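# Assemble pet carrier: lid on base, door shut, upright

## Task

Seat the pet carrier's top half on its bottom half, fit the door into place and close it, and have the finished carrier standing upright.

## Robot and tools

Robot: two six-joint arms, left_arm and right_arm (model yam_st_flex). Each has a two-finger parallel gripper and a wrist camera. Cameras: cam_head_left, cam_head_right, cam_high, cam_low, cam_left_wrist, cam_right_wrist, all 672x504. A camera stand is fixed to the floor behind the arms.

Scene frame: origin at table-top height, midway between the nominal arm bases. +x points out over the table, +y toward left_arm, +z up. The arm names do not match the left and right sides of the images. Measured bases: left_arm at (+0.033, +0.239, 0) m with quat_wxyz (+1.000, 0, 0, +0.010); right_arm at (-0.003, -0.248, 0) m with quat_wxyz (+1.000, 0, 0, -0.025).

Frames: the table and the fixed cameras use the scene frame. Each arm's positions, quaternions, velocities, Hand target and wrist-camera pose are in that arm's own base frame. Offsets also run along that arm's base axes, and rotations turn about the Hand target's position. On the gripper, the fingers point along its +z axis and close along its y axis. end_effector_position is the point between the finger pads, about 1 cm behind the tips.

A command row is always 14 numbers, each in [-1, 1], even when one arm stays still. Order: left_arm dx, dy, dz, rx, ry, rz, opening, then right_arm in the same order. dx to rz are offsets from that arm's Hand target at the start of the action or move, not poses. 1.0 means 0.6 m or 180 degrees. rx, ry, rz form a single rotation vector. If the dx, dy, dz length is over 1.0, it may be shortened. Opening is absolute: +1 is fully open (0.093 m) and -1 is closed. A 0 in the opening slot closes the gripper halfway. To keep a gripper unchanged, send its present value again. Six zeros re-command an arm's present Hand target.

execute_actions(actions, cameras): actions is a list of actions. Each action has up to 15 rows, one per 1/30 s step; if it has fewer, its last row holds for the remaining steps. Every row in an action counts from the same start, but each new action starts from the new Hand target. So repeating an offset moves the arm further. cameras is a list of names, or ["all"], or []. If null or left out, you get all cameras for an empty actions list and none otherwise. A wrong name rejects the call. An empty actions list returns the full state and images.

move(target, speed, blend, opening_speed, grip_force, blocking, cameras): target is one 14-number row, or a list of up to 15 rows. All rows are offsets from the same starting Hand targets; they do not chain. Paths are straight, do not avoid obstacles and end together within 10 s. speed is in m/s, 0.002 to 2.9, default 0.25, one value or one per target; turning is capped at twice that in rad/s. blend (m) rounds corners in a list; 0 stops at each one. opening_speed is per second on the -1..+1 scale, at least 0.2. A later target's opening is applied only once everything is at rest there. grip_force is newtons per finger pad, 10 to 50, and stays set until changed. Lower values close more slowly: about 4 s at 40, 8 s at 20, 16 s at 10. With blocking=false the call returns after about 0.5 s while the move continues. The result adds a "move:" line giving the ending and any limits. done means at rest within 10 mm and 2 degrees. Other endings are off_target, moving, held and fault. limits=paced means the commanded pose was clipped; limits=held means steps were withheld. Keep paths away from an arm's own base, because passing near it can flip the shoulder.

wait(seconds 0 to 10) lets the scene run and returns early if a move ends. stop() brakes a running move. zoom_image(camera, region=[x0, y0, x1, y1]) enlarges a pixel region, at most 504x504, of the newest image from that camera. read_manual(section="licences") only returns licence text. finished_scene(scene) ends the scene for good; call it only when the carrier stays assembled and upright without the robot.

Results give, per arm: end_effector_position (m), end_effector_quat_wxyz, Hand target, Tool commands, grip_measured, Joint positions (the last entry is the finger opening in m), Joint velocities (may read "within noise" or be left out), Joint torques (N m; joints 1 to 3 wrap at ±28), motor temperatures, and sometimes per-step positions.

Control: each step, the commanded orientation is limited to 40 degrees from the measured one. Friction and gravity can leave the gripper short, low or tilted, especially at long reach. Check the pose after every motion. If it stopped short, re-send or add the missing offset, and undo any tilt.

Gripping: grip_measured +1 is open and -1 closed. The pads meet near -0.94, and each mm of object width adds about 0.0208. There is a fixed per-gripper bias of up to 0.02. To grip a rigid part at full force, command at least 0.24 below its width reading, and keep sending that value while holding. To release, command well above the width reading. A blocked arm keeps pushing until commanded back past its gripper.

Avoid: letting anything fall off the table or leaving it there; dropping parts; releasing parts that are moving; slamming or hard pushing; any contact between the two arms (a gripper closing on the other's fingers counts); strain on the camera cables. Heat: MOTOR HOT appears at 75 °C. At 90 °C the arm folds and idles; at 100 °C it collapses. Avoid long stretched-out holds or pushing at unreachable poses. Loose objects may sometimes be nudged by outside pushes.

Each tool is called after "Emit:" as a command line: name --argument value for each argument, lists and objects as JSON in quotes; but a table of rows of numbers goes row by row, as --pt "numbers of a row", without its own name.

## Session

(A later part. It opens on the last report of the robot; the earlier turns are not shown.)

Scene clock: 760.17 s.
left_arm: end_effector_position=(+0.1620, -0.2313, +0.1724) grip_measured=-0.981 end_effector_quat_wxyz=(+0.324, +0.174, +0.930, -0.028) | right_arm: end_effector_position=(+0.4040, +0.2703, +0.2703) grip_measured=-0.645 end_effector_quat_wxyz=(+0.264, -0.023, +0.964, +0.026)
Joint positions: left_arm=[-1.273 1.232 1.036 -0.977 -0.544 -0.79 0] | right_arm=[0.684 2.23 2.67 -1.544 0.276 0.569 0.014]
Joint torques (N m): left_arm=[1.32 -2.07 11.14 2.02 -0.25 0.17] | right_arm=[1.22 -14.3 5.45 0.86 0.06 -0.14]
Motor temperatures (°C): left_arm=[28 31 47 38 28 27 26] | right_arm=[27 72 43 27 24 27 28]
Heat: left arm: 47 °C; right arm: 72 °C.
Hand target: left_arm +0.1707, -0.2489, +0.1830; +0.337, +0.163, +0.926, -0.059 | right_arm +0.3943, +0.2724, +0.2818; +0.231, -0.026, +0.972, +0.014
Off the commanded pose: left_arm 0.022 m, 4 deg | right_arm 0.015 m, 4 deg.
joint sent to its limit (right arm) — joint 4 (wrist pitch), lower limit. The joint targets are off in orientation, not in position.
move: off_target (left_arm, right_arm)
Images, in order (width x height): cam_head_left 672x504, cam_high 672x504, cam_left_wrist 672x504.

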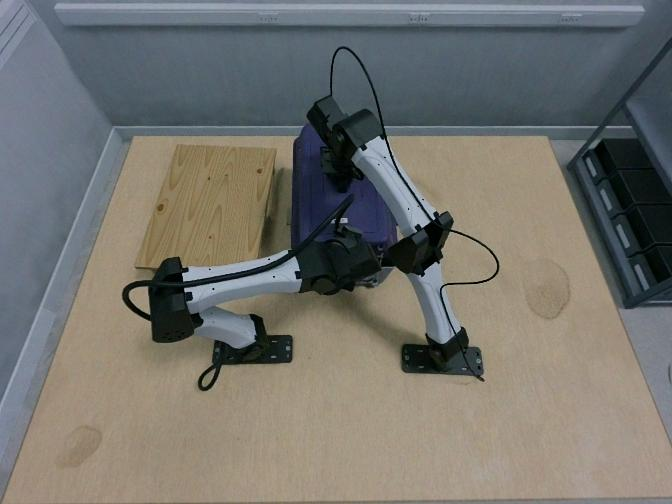

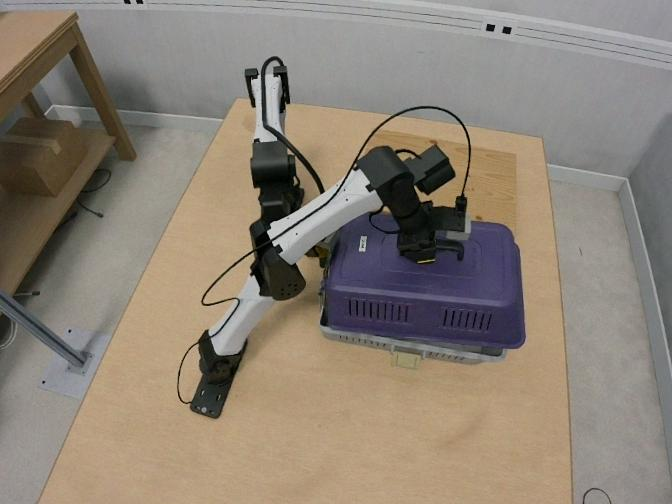

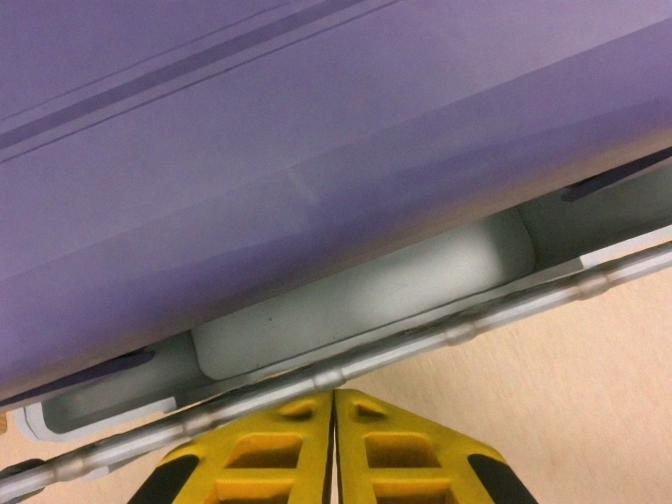

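Emit:
move --pt "-0.1 0.02 0.02 0 0 0 -1 0 0 0 0 0 0 -0.8" --pt "-0.1 0.02 0.02 0.302 -0.11 -0.383 -1 0.0 -0.003 -0.065 0 0 0 -0.8" --speed '[0.15,0.4]' --blend '[0.02,0]' --cameras '["cam_left_wrist","cam_high","cam_low","cam_head_left","cam_head_right"]'

Emit:
zoom_image --camera "cam_high" --region '[290, 200, 530, 380]'

Emit:
zoom_image --camera "cam_low" --region '[280, 190, 450, 310]'

Scene clock: 796.17 s.
left_arm: end_effector_position=(+0.1110, -0.2307, +0.1829) grip_measured=-0.981 end_effector_quat_wxyz=(+0.263, +0.772, +0.542, +0.204) | right_arm: end_effector_position=(+0.3984, +0.2665, +0.2460) grip_measured=-0.645 end_effector_quat_wxyz=(+0.235, -0.012, +0.972, +0.016)
Joint positions: left_arm=[-1.522 1.219 1.074 -1.157 -0.632 0.485 0] | right_arm=[0.68 2.178 2.496 -1.487 0.261 0.603 0.014]
Joint torques (N m): left_arm=[-0.77 -3.79 11.04 1.06 -0.44 0.11] | right_arm=[1.18 -12.4 3.79 0.96 0.14 -0.29]
Motor temperatures (°C): left_arm=[28 31 49 39 28 27 26] | right_arm=[27 77 43 27 24 27 28]
Heat: left arm: 49 °C; right arm: 77 °C. Fold the right arm in close to its base, or ease its load, before you think long.
Hand target: left_arm +0.1107, -0.2369, +0.1949; +0.280, +0.769, +0.539, +0.197 | right_arm +0.3943, +0.2706, +0.2427; +0.231, -0.026, +0.972, +0.014
Off the commanded pose: left_arm 0.014 m, 2 deg | right_arm 0.007 m, 2 deg.
MOTOR HOT: joint 2 (shoulder) of the right arm reports 77 °C; the controller's stop level is 90 °C. To cool a motor, set the load down, stop pushing, or move to a pose that needs little force.
move: off_target (left_arm)
Images, in order (width x height): cam_head_left 672x504, cam_head_right 672x504, cam_high 672x504, cam_low 672x504, cam_left_wrist 672x504.

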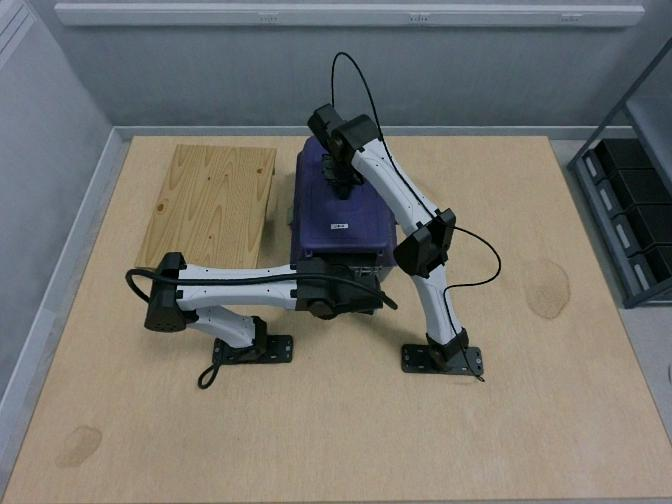

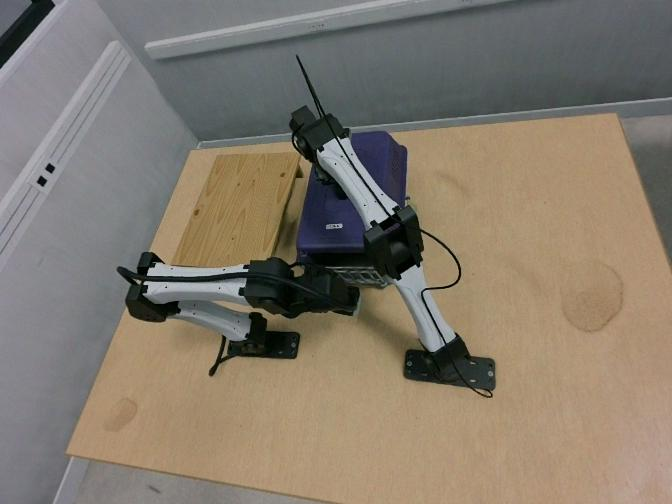

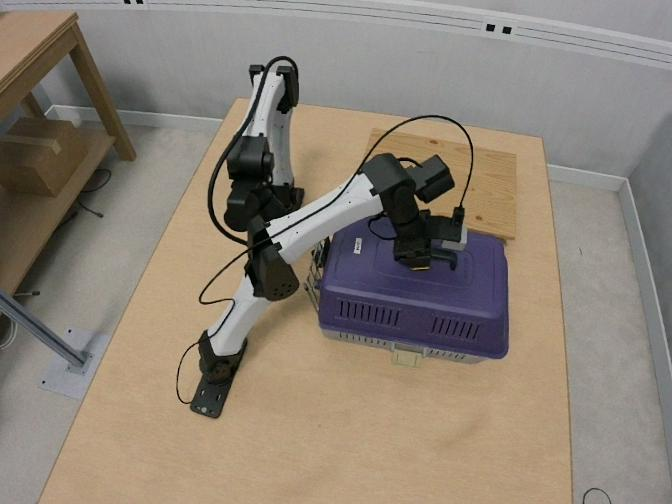

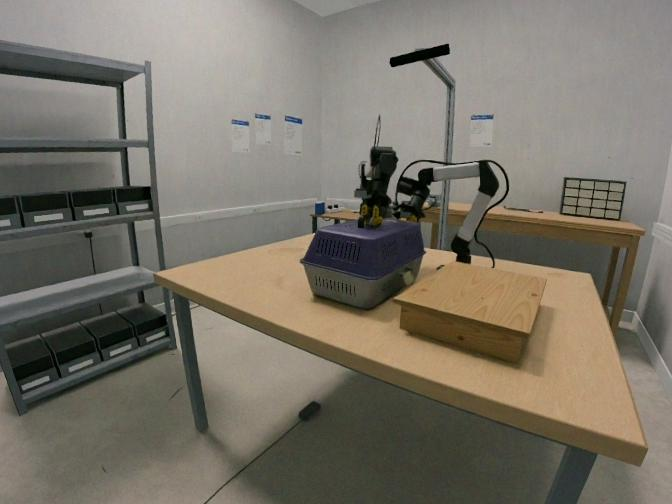

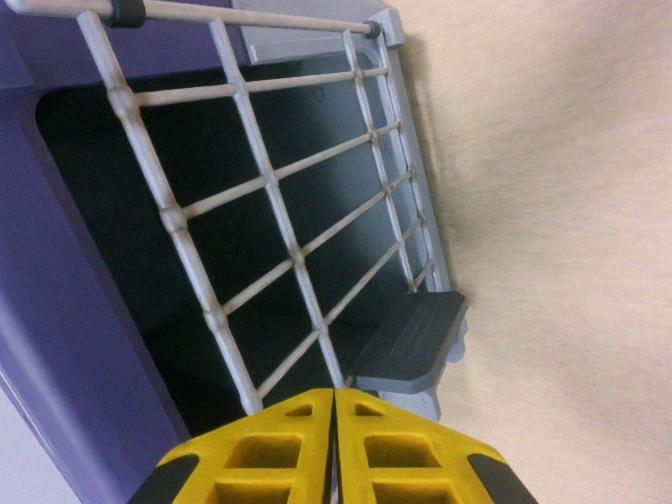

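Scaled by 2.100 from the camera's 672x504 image, which has a finer 960x720 frame.

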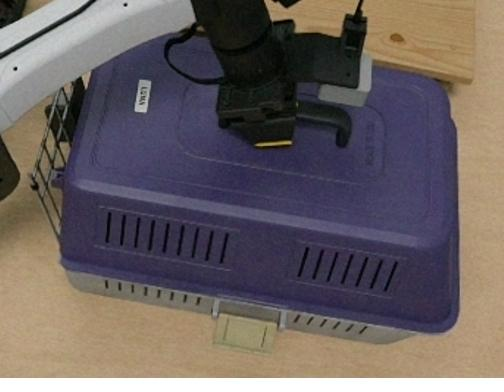

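Scaled by 2.965 from the camera's 672x504 image, which has a finer 960x720 frame.

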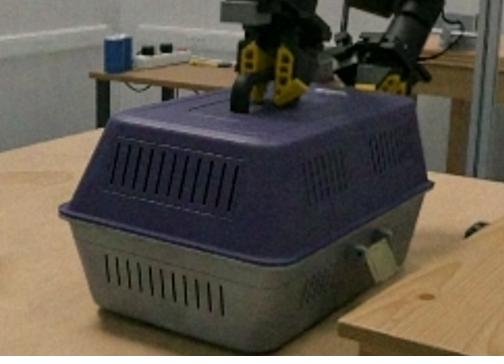

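Emit:
move --target '[0,0,0,0,0,0,-1,0.007,-0.004,-0.03,0,0,0,-0.8]' --speed 0.08

Emit:
wait --seconds 10 --cameras '["cam_left_wrist","cam_head_left"]'

Emit:
zoom_image --camera "cam_left_wrist" --region '[0, 0, 250, 120]'

Scene clock: 804.83 s.
left_arm: end_effector_position=(+0.1110, -0.2307, +0.1829) grip_measured=-0.981 end_effector_quat_wxyz=(+0.263, +0.772, +0.541, +0.205) | right_arm: end_effector_position=(+0.3997, +0.2612, +0.2433) grip_measured=-0.645 end_effector_quat_wxyz=(+0.247, -0.008, +0.969, +0.024)
Joint positions: left_arm=[-1.522 1.219 1.074 -1.157 -0.632 0.485 0] | right_arm=[0.67 2.094 2.332 -1.374 0.261 0.596 0.014]
Joint torques (N m): left_arm=[-0.77 -3.79 11.04 1.05 -0.44 0.14] | right_arm=[1.11 -9.72 3.22 1.09 0.11 -0.32]
Motor temperatures (°C): left_arm=[28 31 50 38 28 27 26] | right_arm=[27 75 42 27 24 27 28]
Heat: left arm: 50 °C; right arm: 75 °C. Fold the right arm in close to its base, or ease its load, before you think long.
Hand target: left_arm +0.1107, -0.2369, +0.1949; +0.280, +0.769, +0.539, +0.197 | right_arm +0.3985, +0.2682, +0.2247; +0.231, -0.026, +0.972, +0.014
Off the commanded pose: left_arm 0.013 m, 2 deg | right_arm 0.020 m, 3 deg.
MOTOR HOT: still on. Joint 2 (shoulder) of the right arm reports 75 °C.
move: off_target (left_arm, right_arm)

Scene clock: 814.83 s.
left_arm: end_effector_position=(+0.1110, -0.2307, +0.1829) grip_measured=-0.981 end_effector_quat_wxyz=(+0.263, +0.772, +0.541, +0.205) | right_arm: end_effector_position=(+0.3997, +0.2612, +0.2433) grip_measured=-0.645 end_effector_quat_wxyz=(+0.247, -0.008, +0.969, +0.024)
Joint positions: left_arm=[-1.522 1.219 1.074 -1.157 -0.632 0.485 0] | right_arm=[0.67 2.094 2.332 -1.374 0.261 0.596 0.014]
Joint torques (N m): left_arm=[-0.77 -3.78 11.04 1.06 -0.44 0.14] | right_arm=[1.11 -9.73 3.19 1.09 0.11 -0.32]
Motor temperatures (°C): left_arm=[28 31 50 37 28 27 26] | right_arm=[27 71 42 27 24 27 28]
Heat: left arm: 50 °C; right arm: 71 °C.
Hand target: left_arm +0.1107, -0.2369, +0.1949; +0.280, +0.769, +0.539, +0.197 | right_arm +0.3985, +0.2682, +0.2247; +0.231, -0.026, +0.972, +0.014
Tool commands: left_gripper/opening=-1.0 right_gripper/opening=-0.8
Off the commanded pose: left_arm 0.013 m, 2 deg | right_arm 0.020 m, 3 deg.
MOTOR HOT: cleared for the motors of the right arm.
wait: 10.00 s; at rest by 0.17 s
Images, in order (width x height): cam_head_left 672x504, cam_left_wrist 672x504.

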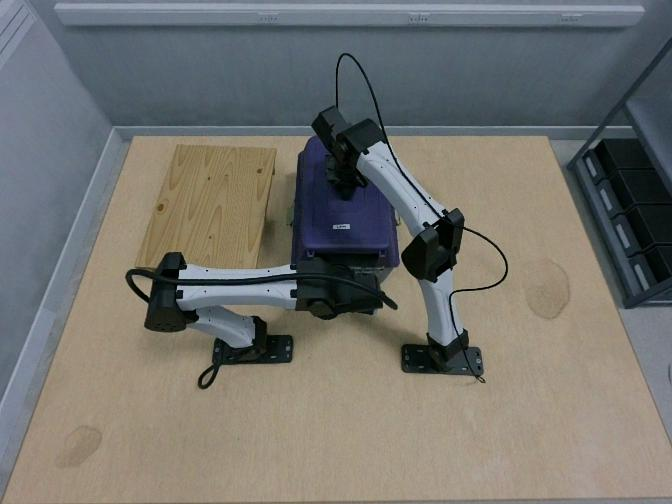

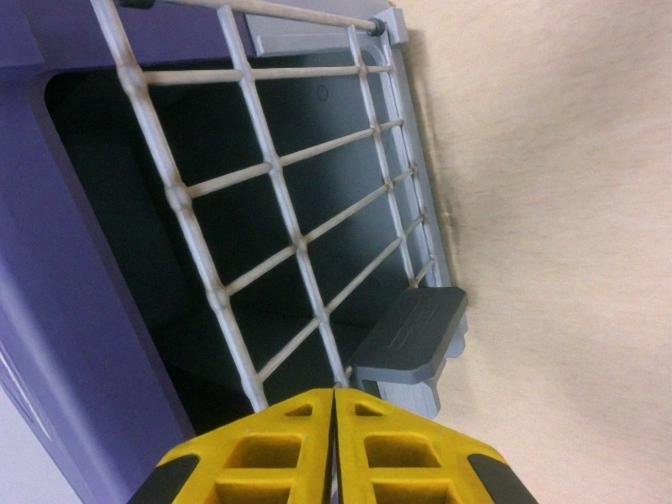

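Scaled by 2.016 from the camera's 672x504 image, which has a finer 960x720 frame.

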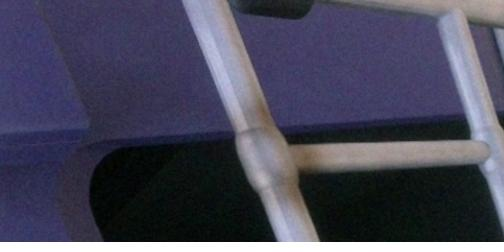

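Emit:
move --pt "0 -0.01 0.0285 0 0 0 -1 0.006 0 0.117 0 0 -0.0135 -0.8" --pt "0.0955 -0.01 0.0285 0 0 0 -1 0.006 0 0.117 0 0 -0.0135 -0.8" --speed '[0.12,0.1]' --blend '[0.01,0]' --cameras '["cam_left_wrist","cam_high","cam_low","cam_head_left"]'

Emit:
zoom_image --camera "cam_head_left" --region '[280, 210, 430, 300]'

Emit:
zoom_image --camera "cam_high" --region '[290, 200, 530, 380]'

Scene clock: 848.67 s.
left_arm: end_effector_position=(+0.1651, -0.2366, +0.2061) grip_measured=-0.981 end_effector_quat_wxyz=(+0.268, +0.772, +0.539, +0.204) | right_arm: end_effector_position=(+0.4003, +0.2643, +0.2735) grip_measured=-0.645 end_effector_quat_wxyz=(+0.256, -0.013, +0.966, +0.029)
Joint positions: left_arm=[-1.269 1.235 1.155 -1.05 -0.546 0.779 0] | right_arm=[0.675 2.23 2.695 -1.581 0.263 0.586 0.014]
Joint torques (N m): left_arm=[0.64 -3.08 9.87 1.66 -0.14 0.17] | right_arm=[0.96 -13.46 7.8 1.19 0.3 -0.16]
Motor temperatures (°C): left_arm=[28 31 50 37 28 27 26] | right_arm=[27 65 41 27 24 27 28]
Heat: left arm: 50 °C; right arm: 65 °C.
Hand target: left_arm +0.1680, -0.2429, +0.2120; +0.280, +0.769, +0.539, +0.196 | right_arm +0.4020, +0.2681, +0.2949; +0.231, -0.006, +0.973, +0.009
Off the commanded pose: left_arm 0.009 m, 2 deg | right_arm 0.022 m, 4 deg.
joint read past its limit (right arm) — joint 4 (wrist pitch), lower limit.
joint sent to its limit (right arm) — joint 4 (wrist pitch), lower limit. The joint targets are off in orientation, not in position.
move: off_target (right_arm)
Images, in order (width x height): cam_head_left 672x504, cam_high 672x504, cam_low 672x504, cam_left_wrist 672x504.

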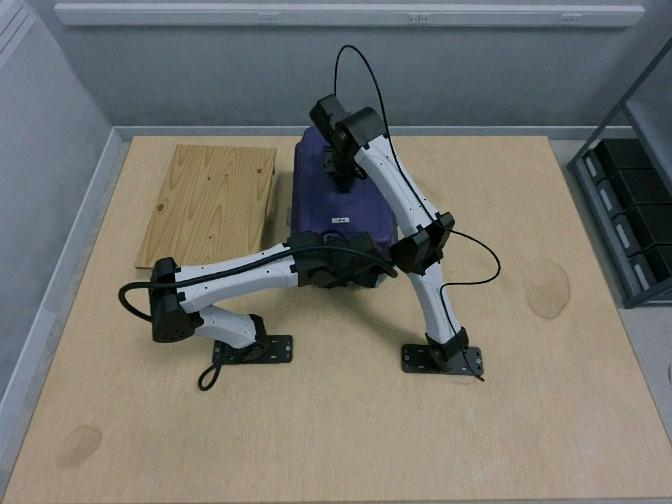

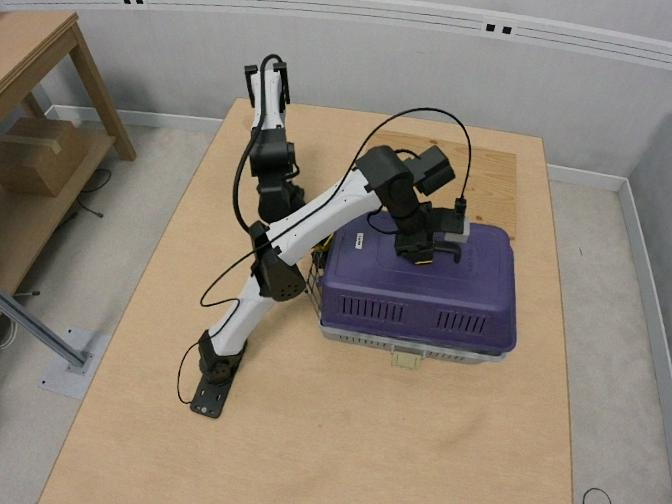

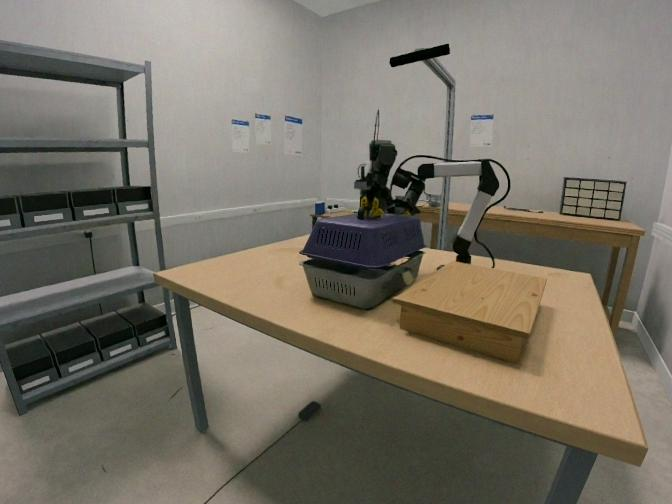

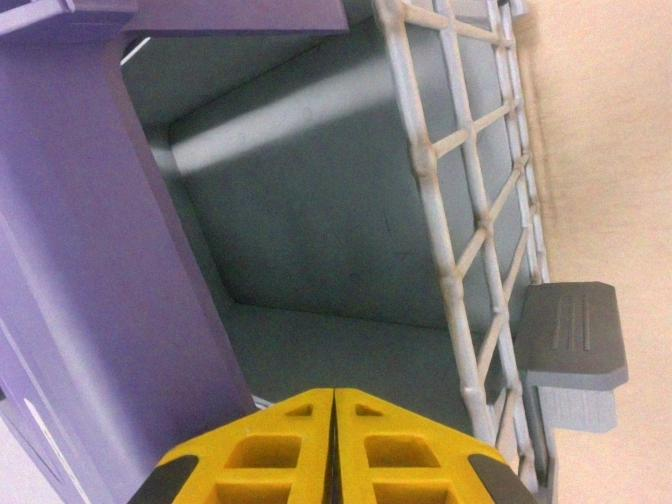

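Scaled by 3.360 from the camera's 672x504 image, which has a finer 960x720 frame.

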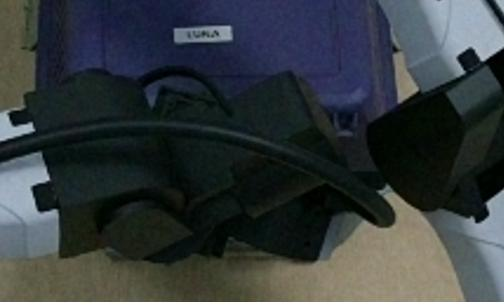

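Scaled by 2.100 from the camera's 672x504 image, which has a finer 960x720 frame.

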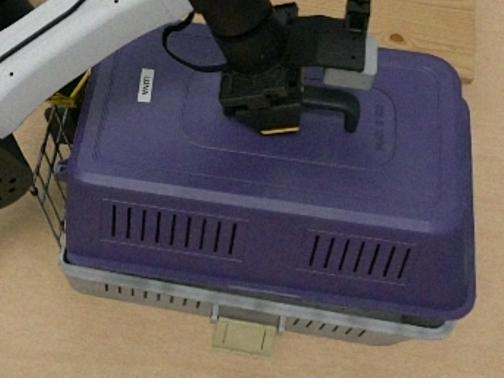

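Emit:
move --pt "-0.1 0 0 0 0 0 -1 0 0 0 0 0 0 -0.8" --pt "-0.1 0 -0.04 0 0 0 -1 0 0 0 0 0 0 -0.8" --pt "-0.014 0 -0.04 0 0 0 -1 0 0 0 0 0 0 -0.8" --speed '[0.15,0.15,0.1]' --blend '[0.01,0.01,0]' --cameras '["cam_left_wrist","cam_head_left"]'

Emit:
zoom_image --camera "cam_head_left" --region '[280, 210, 430, 300]'

Scene clock: 860.93 s.
left_arm: end_effector_position=(+0.1585, -0.2422, +0.1872) grip_measured=-0.981 end_effector_quat_wxyz=(+0.274, +0.770, +0.539, +0.203) | right_arm: end_effector_position=(+0.4001, +0.2641, +0.2734) grip_measured=-0.645 end_effector_quat_wxyz=(+0.256, -0.013, +0.966, +0.029)
Joint positions: left_arm=[-1.307 1.235 1.078 -0.98 -0.563 0.741 0] | right_arm=[0.675 2.23 2.695 -1.582 0.263 0.586 0.014]
Joint velocities: left_arm=[within noise] | right_arm=[0.007 0.002 0.046 0.007 -0.022 0.007 0]
Joint torques (N m): left_arm=[0.66 -4.49 7.34 1.59 -0.17 0.14] | right_arm=[0.95 -13.44 7.82 1.19 0.29 -0.16]
Motor temperatures (°C): left_arm=[28 31 48 37 28 27 26] | right_arm=[27 69 43 28 24 27 28]
Heat: left arm: 48 °C; right arm: 69 °C.
Hand target: left_arm +0.1596, -0.2429, +0.1880; +0.280, +0.769, +0.539, +0.197 | right_arm +0.4021, +0.2681, +0.2949; +0.232, -0.006, +0.973, +0.009
Off the commanded pose: left_arm 0.002 m, 1 deg | right_arm 0.022 m, 4 deg.
joint read past its limit (right arm) — joint 4 (wrist pitch), lower limit.
joint sent to its limit (right arm) — joint 4 (wrist pitch), lower limit. The joint targets are off in orientation, not in position.
move: off_target (right_arm)
Images, in order (width x height): cam_head_left 672x504, cam_left_wrist 672x504.

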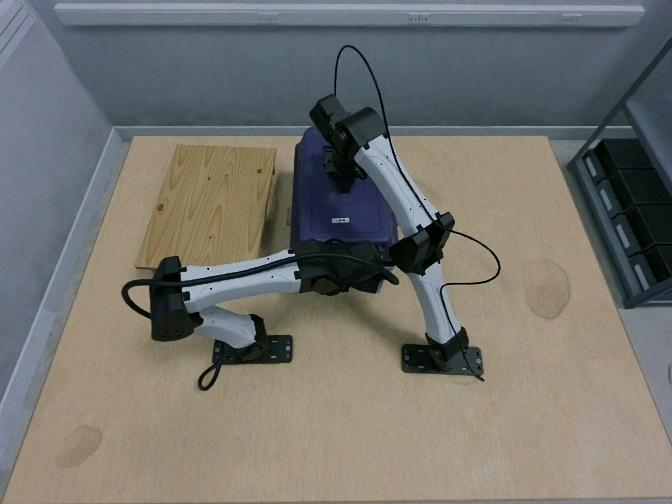

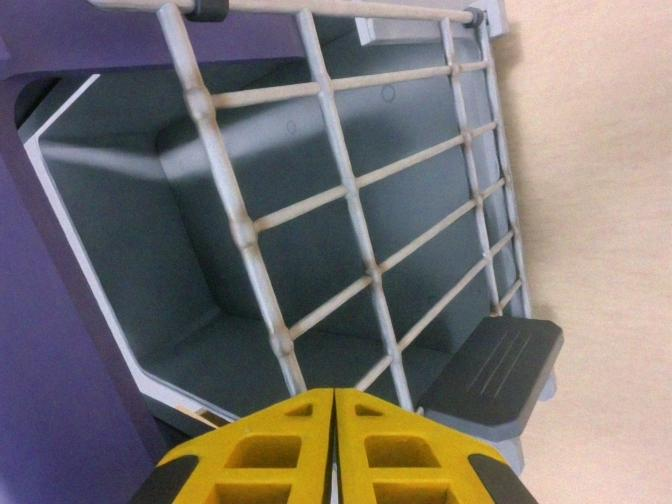

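Scaled by 3.360 from the camera's 672x504 image, which has a finer 960x720 frame.

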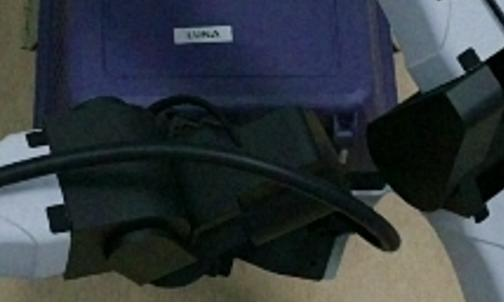

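Emit:
execute_actions --actions '[]'

Emit:
zoom_image --camera "cam_high" --region '[290, 220, 390, 350]'

Emit:
zoom_image --camera "cam_head_right" --region '[280, 220, 410, 310]'

Emit:
zoom_image --camera "cam_head_left" --region '[350, 230, 410, 300]'

Scene clock: 890.73 s.
left_arm: end_effector_position=(+0.1585, -0.2422, +0.1872) grip_measured=-0.981 end_effector_quat_wxyz=(+0.274, +0.770, +0.539, +0.203) | right_arm: end_effector_position=(+0.4001, +0.2641, +0.2734) grip_measured=-0.645 end_effector_quat_wxyz=(+0.256, -0.013, +0.966, +0.029)
Joint positions: left_arm=[-1.307 1.235 1.078 -0.98 -0.562 0.741 0] | right_arm=[0.675 2.23 2.695 -1.582 0.263 0.586 0.014]
Joint velocities: within noise
Joint torques (N m): left_arm=[0.66 -4.51 7.34 1.58 -0.18 0.14] | right_arm=[0.95 -13.45 7.8 1.2 0.29 -0.16]
Motor temperatures (°C): left_arm=[28 31 46 37 28 27 26] | right_arm=[27 73 46 29 24 27 28]
Heat: left arm: 46 °C; right arm: 73 °C.
Hand target: left_arm +0.1596, -0.2429, +0.1880; +0.280, +0.769, +0.539, +0.197 | right_arm +0.4021, +0.2681, +0.2949; +0.232, -0.006, +0.973, +0.009
Tool commands: left_gripper/opening=-1.0 right_gripper/opening=-0.8
Off the commanded pose: left_arm 0.002 m, 1 deg | right_arm 0.022 m, 4 deg.
joint read past its limit (right arm) — joint 4 (wrist pitch), lower limit.

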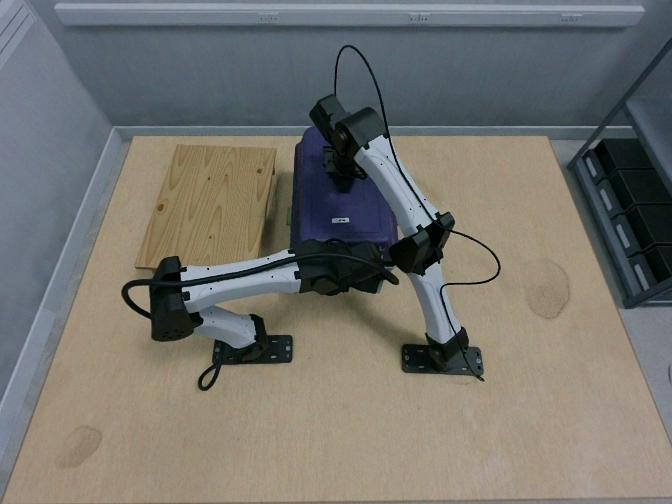

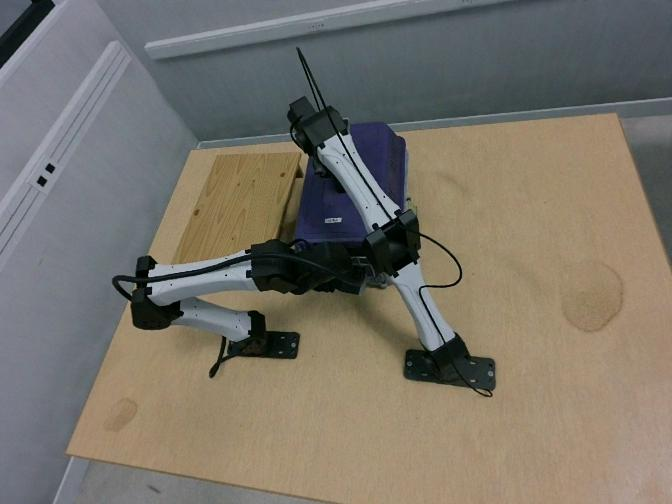

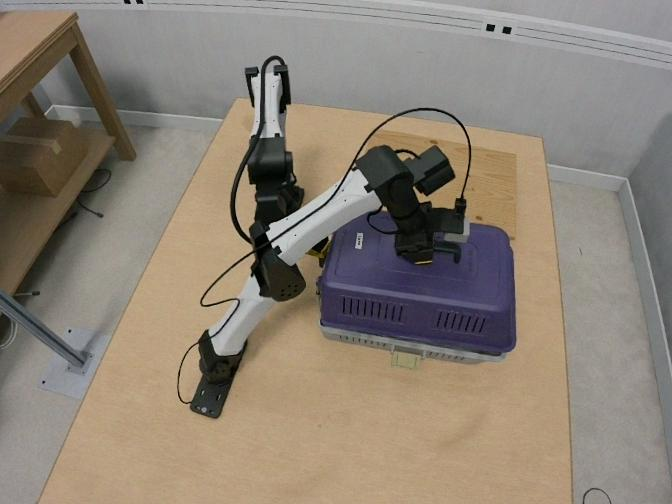

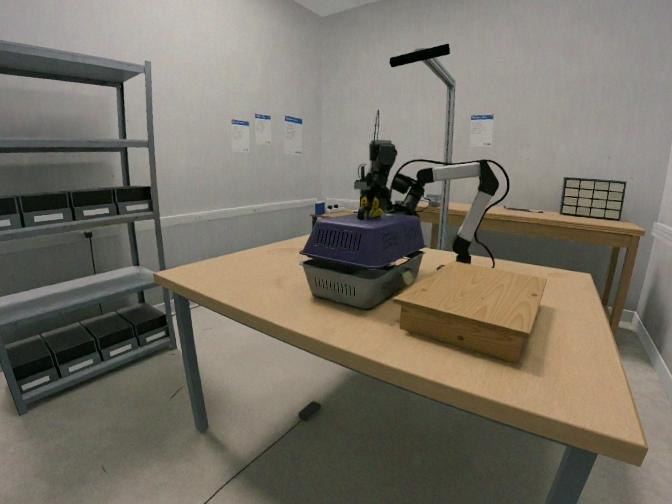

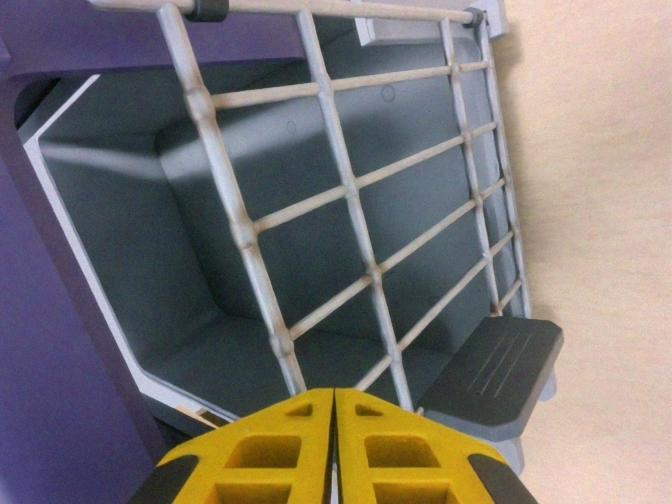

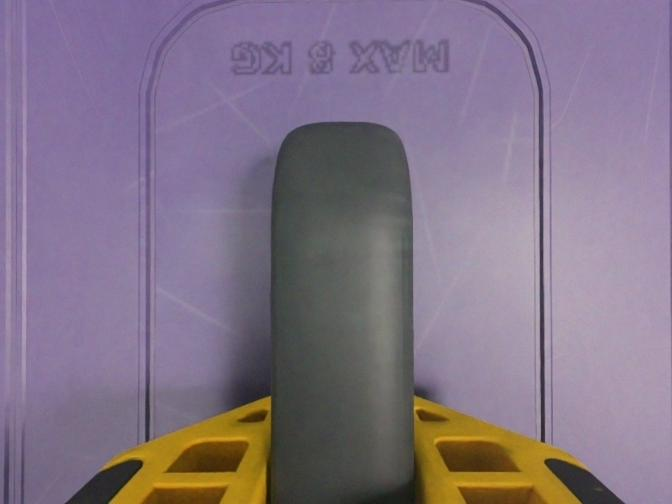

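Scaled by 3.877 from the camera's 672x504 image, which has a finer 960x720 frame.

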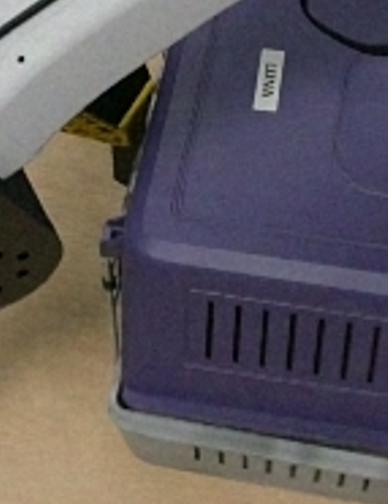

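Scaled by 3.877 from the camera's 672x504 image, which has a finer 960x720 frame.

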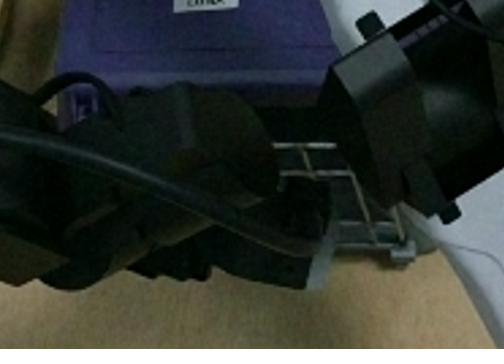

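Scaled by 7.200 from the camera's 672x504 image, which has a finer 960x720 frame.

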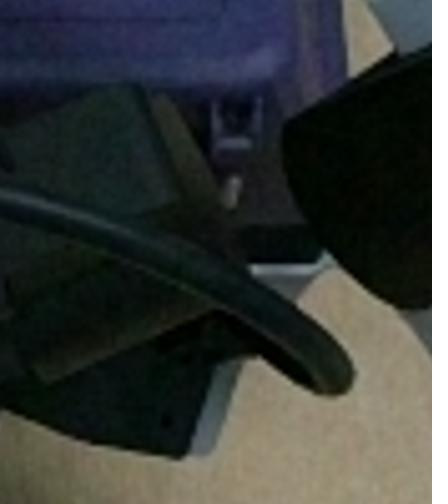

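Emit:
move --target '[0,0,0,0,0,0,-1,-0.003,-0.002,-0.06,0,0,0,-0.8]' --speed 0.05 --cameras '["cam_high","cam_low","cam_head_left","cam_left_wrist"]'

Emit:
zoom_image --camera "cam_high" --region '[290, 220, 390, 350]'

Emit:
zoom_image --camera "cam_head_left" --region '[350, 230, 410, 300]'

Emit:
zoom_image --camera "cam_low" --region '[280, 190, 450, 310]'

Scene clock: 903.63 s.
left_arm: end_effector_position=(+0.1584, -0.2424, +0.1872) grip_measured=-0.981 end_effector_quat_wxyz=(+0.274, +0.771, +0.539, +0.202) | right_arm: end_effector_position=(+0.3982, +0.2626, +0.2536) grip_measured=-0.645 end_effector_quat_wxyz=(+0.231, -0.010, +0.973, +0.012)
Joint positions: left_arm=[-1.307 1.235 1.078 -0.98 -0.562 0.741 0] | right_arm=[0.675 2.234 2.634 -1.58 0.263 0.602 0.014]
Joint torques (N m): left_arm=[0.68 -4.49 7.32 1.58 -0.18 0.15] | right_arm=[0.88 -12.49 5.35 1.07 0.26 -0.04]
Motor temperatures (°C): left_arm=[28 31 45 37 28 27 26] | right_arm=[27 74 46 29 24 27 28]
Heat: left arm: 45 °C; right arm: 74 °C.
Hand target: left_arm +0.1596, -0.2429, +0.1880; +0.280, +0.769, +0.539, +0.197 | right_arm +0.4003, +0.2670, +0.2590; +0.232, -0.006, +0.973, +0.010
Off the commanded pose: left_arm 0.002 m, 1 deg | right_arm 0.007 m, 1 deg.
joint read past its limit (right arm) — joint 4 (wrist pitch), lower limit.
joint sent to its limit (right arm) — joint 4 (wrist pitch), lower limit. The joint targets still meet the commanded pose.
move: done
Images, in order (width x height): cam_head_left 672x504, cam_high 672x504, cam_low 672x504, cam_left_wrist 672x504.

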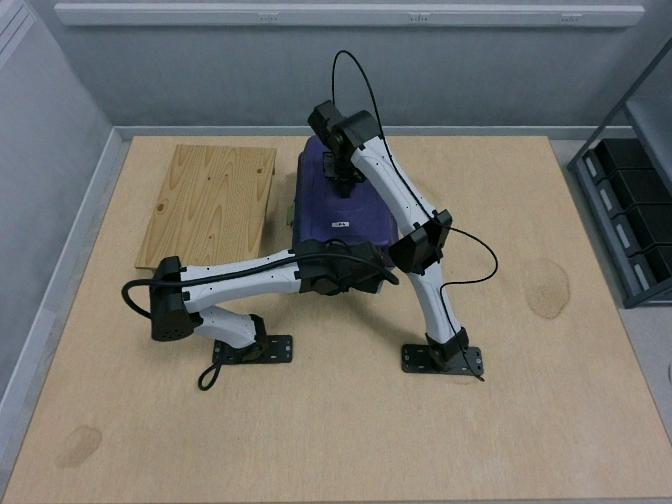

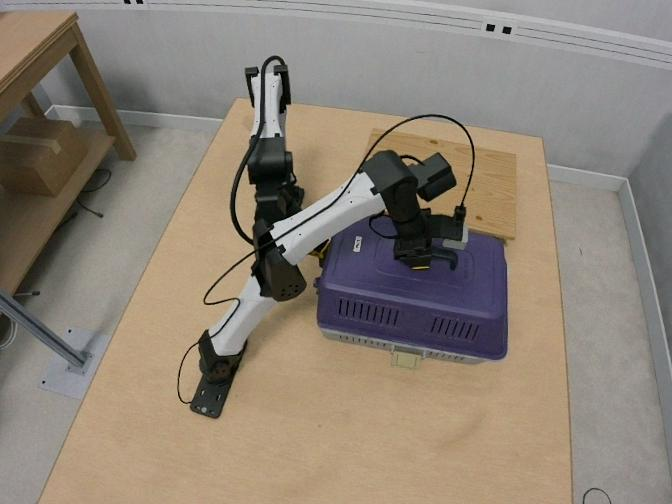

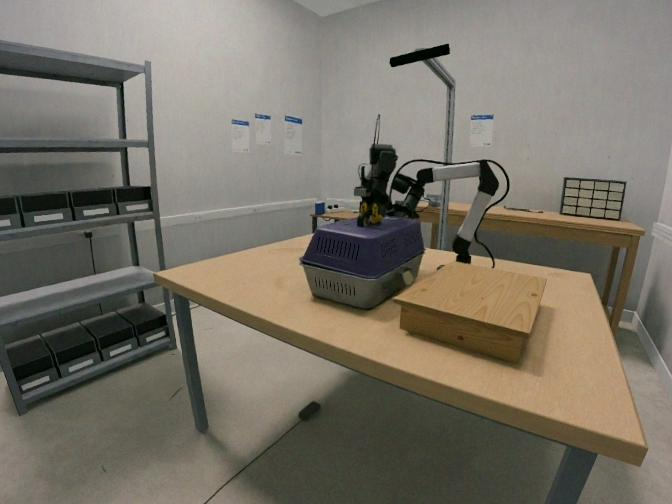

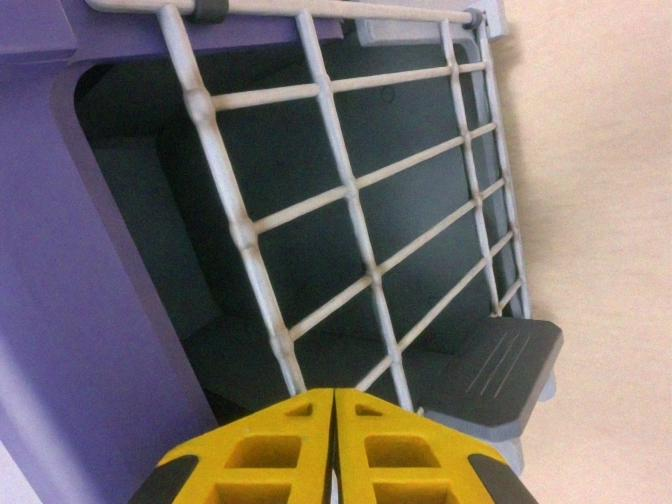

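Scaled by 3.877 from the camera's 672x504 image, which has a finer 960x720 frame.

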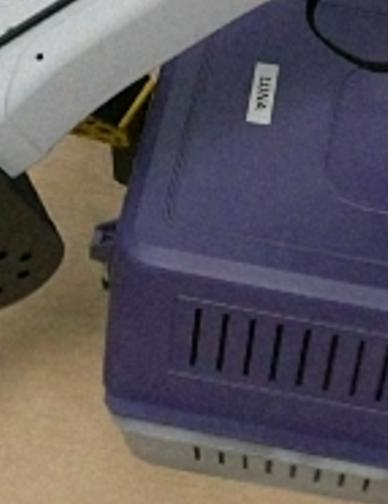

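Scaled by 7.200 from the camera's 672x504 image, which has a finer 960x720 frame.

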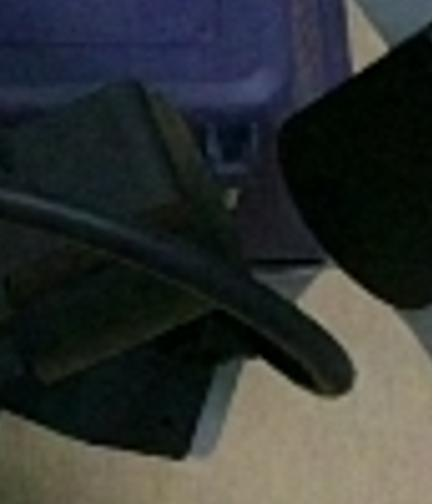

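Scaled by 2.965 from the camera's 672x504 image, which has a finer 960x720 frame.

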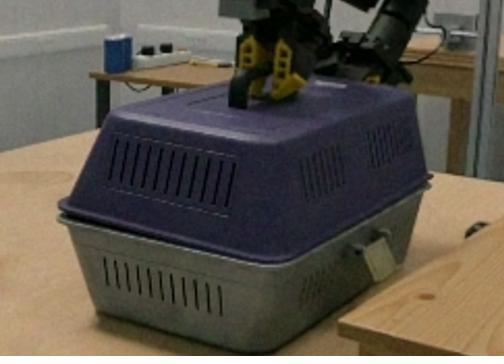

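Emit:
move --target '[0,0,0,0,0,0,-1,0.0,0,-0.03,0,0,0,-0.8]' --speed 0.04 --cameras '["cam_high","cam_low","cam_head_left","cam_left_wrist"]'

Emit:
zoom_image --camera "cam_high" --region '[290, 220, 390, 350]'

Emit:
zoom_image --camera "cam_head_left" --region '[350, 230, 410, 300]'

Emit:
zoom_image --camera "cam_low" --region '[280, 190, 450, 310]'

Scene clock: 918.13 s.
left_arm: end_effector_position=(+0.1584, -0.2424, +0.1872) grip_measured=-0.981 end_effector_quat_wxyz=(+0.274, +0.771, +0.539, +0.202) | right_arm: end_effector_position=(+0.4001, +0.2644, +0.2456) grip_measured=-0.645 end_effector_quat_wxyz=(+0.231, -0.006, +0.973, +0.013)
Joint positions: left_arm=[-1.307 1.235 1.078 -0.98 -0.562 0.741 0] | right_arm=[0.675 2.204 2.543 -1.518 0.261 0.61 0.014]
Joint torques (N m): left_arm=[0.66 -4.49 7.34 1.58 -0.18 0.14] | right_arm=[0.84 -12 3.7 1.01 0.26 -0.03]
Motor temperatures (°C): left_arm=[28 31 44 37 28 27 26] | right_arm=[27 71 45 29 24 27 28]
Heat: left arm: 44 °C; right arm: 71 °C.
Hand target: left_arm +0.1596, -0.2429, +0.1880; +0.280, +0.769, +0.539, +0.197 | right_arm +0.4002, +0.2670, +0.2409; +0.231, -0.006, +0.973, +0.009
Off the commanded pose: left_arm 0.002 m, 1 deg | right_arm 0.005 m, 0 deg.
move: done
Images, in order (width x height): cam_head_left 672x504, cam_high 672x504, cam_low 672x504, cam_left_wrist 672x504.

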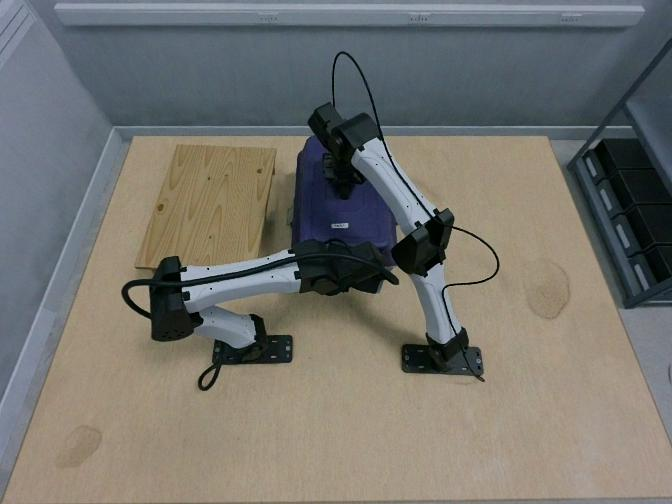

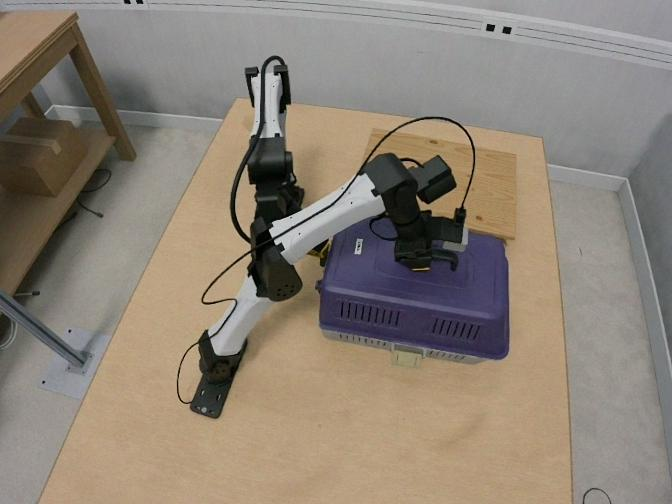

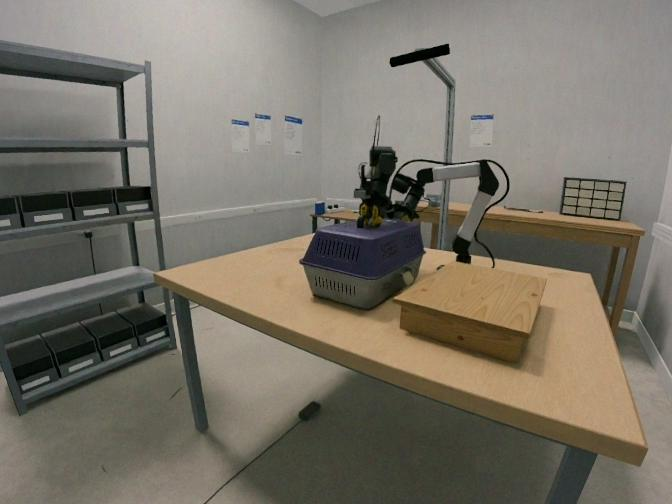

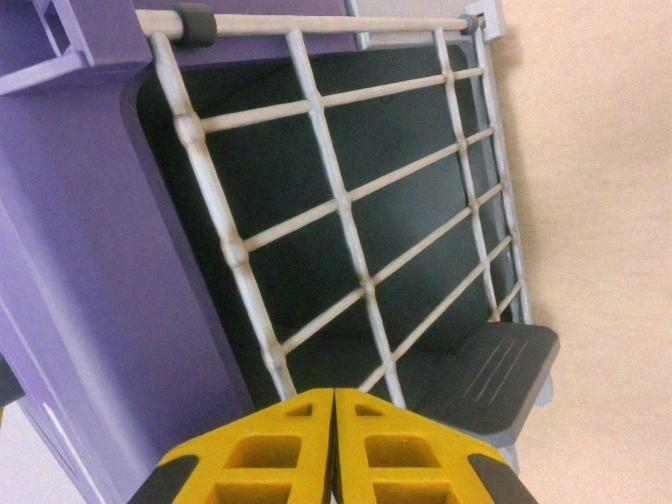

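Scaled by 3.877 from the camera's 672x504 image, which has a finer 960x720 frame.

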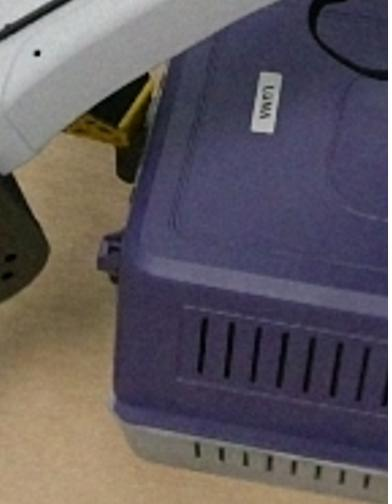

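Scaled by 7.200 from the camera's 672x504 image, which has a finer 960x720 frame.

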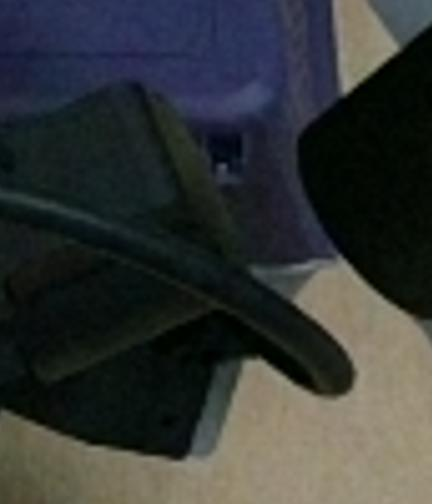

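Scaled by 2.965 from the camera's 672x504 image, which has a finer 960x720 frame.

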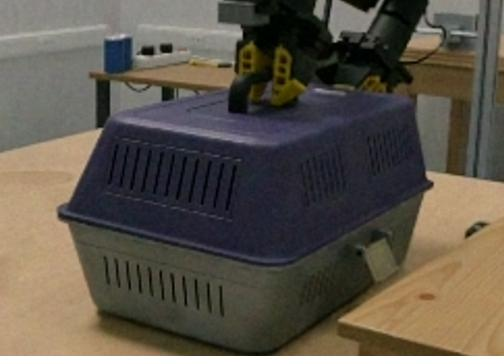

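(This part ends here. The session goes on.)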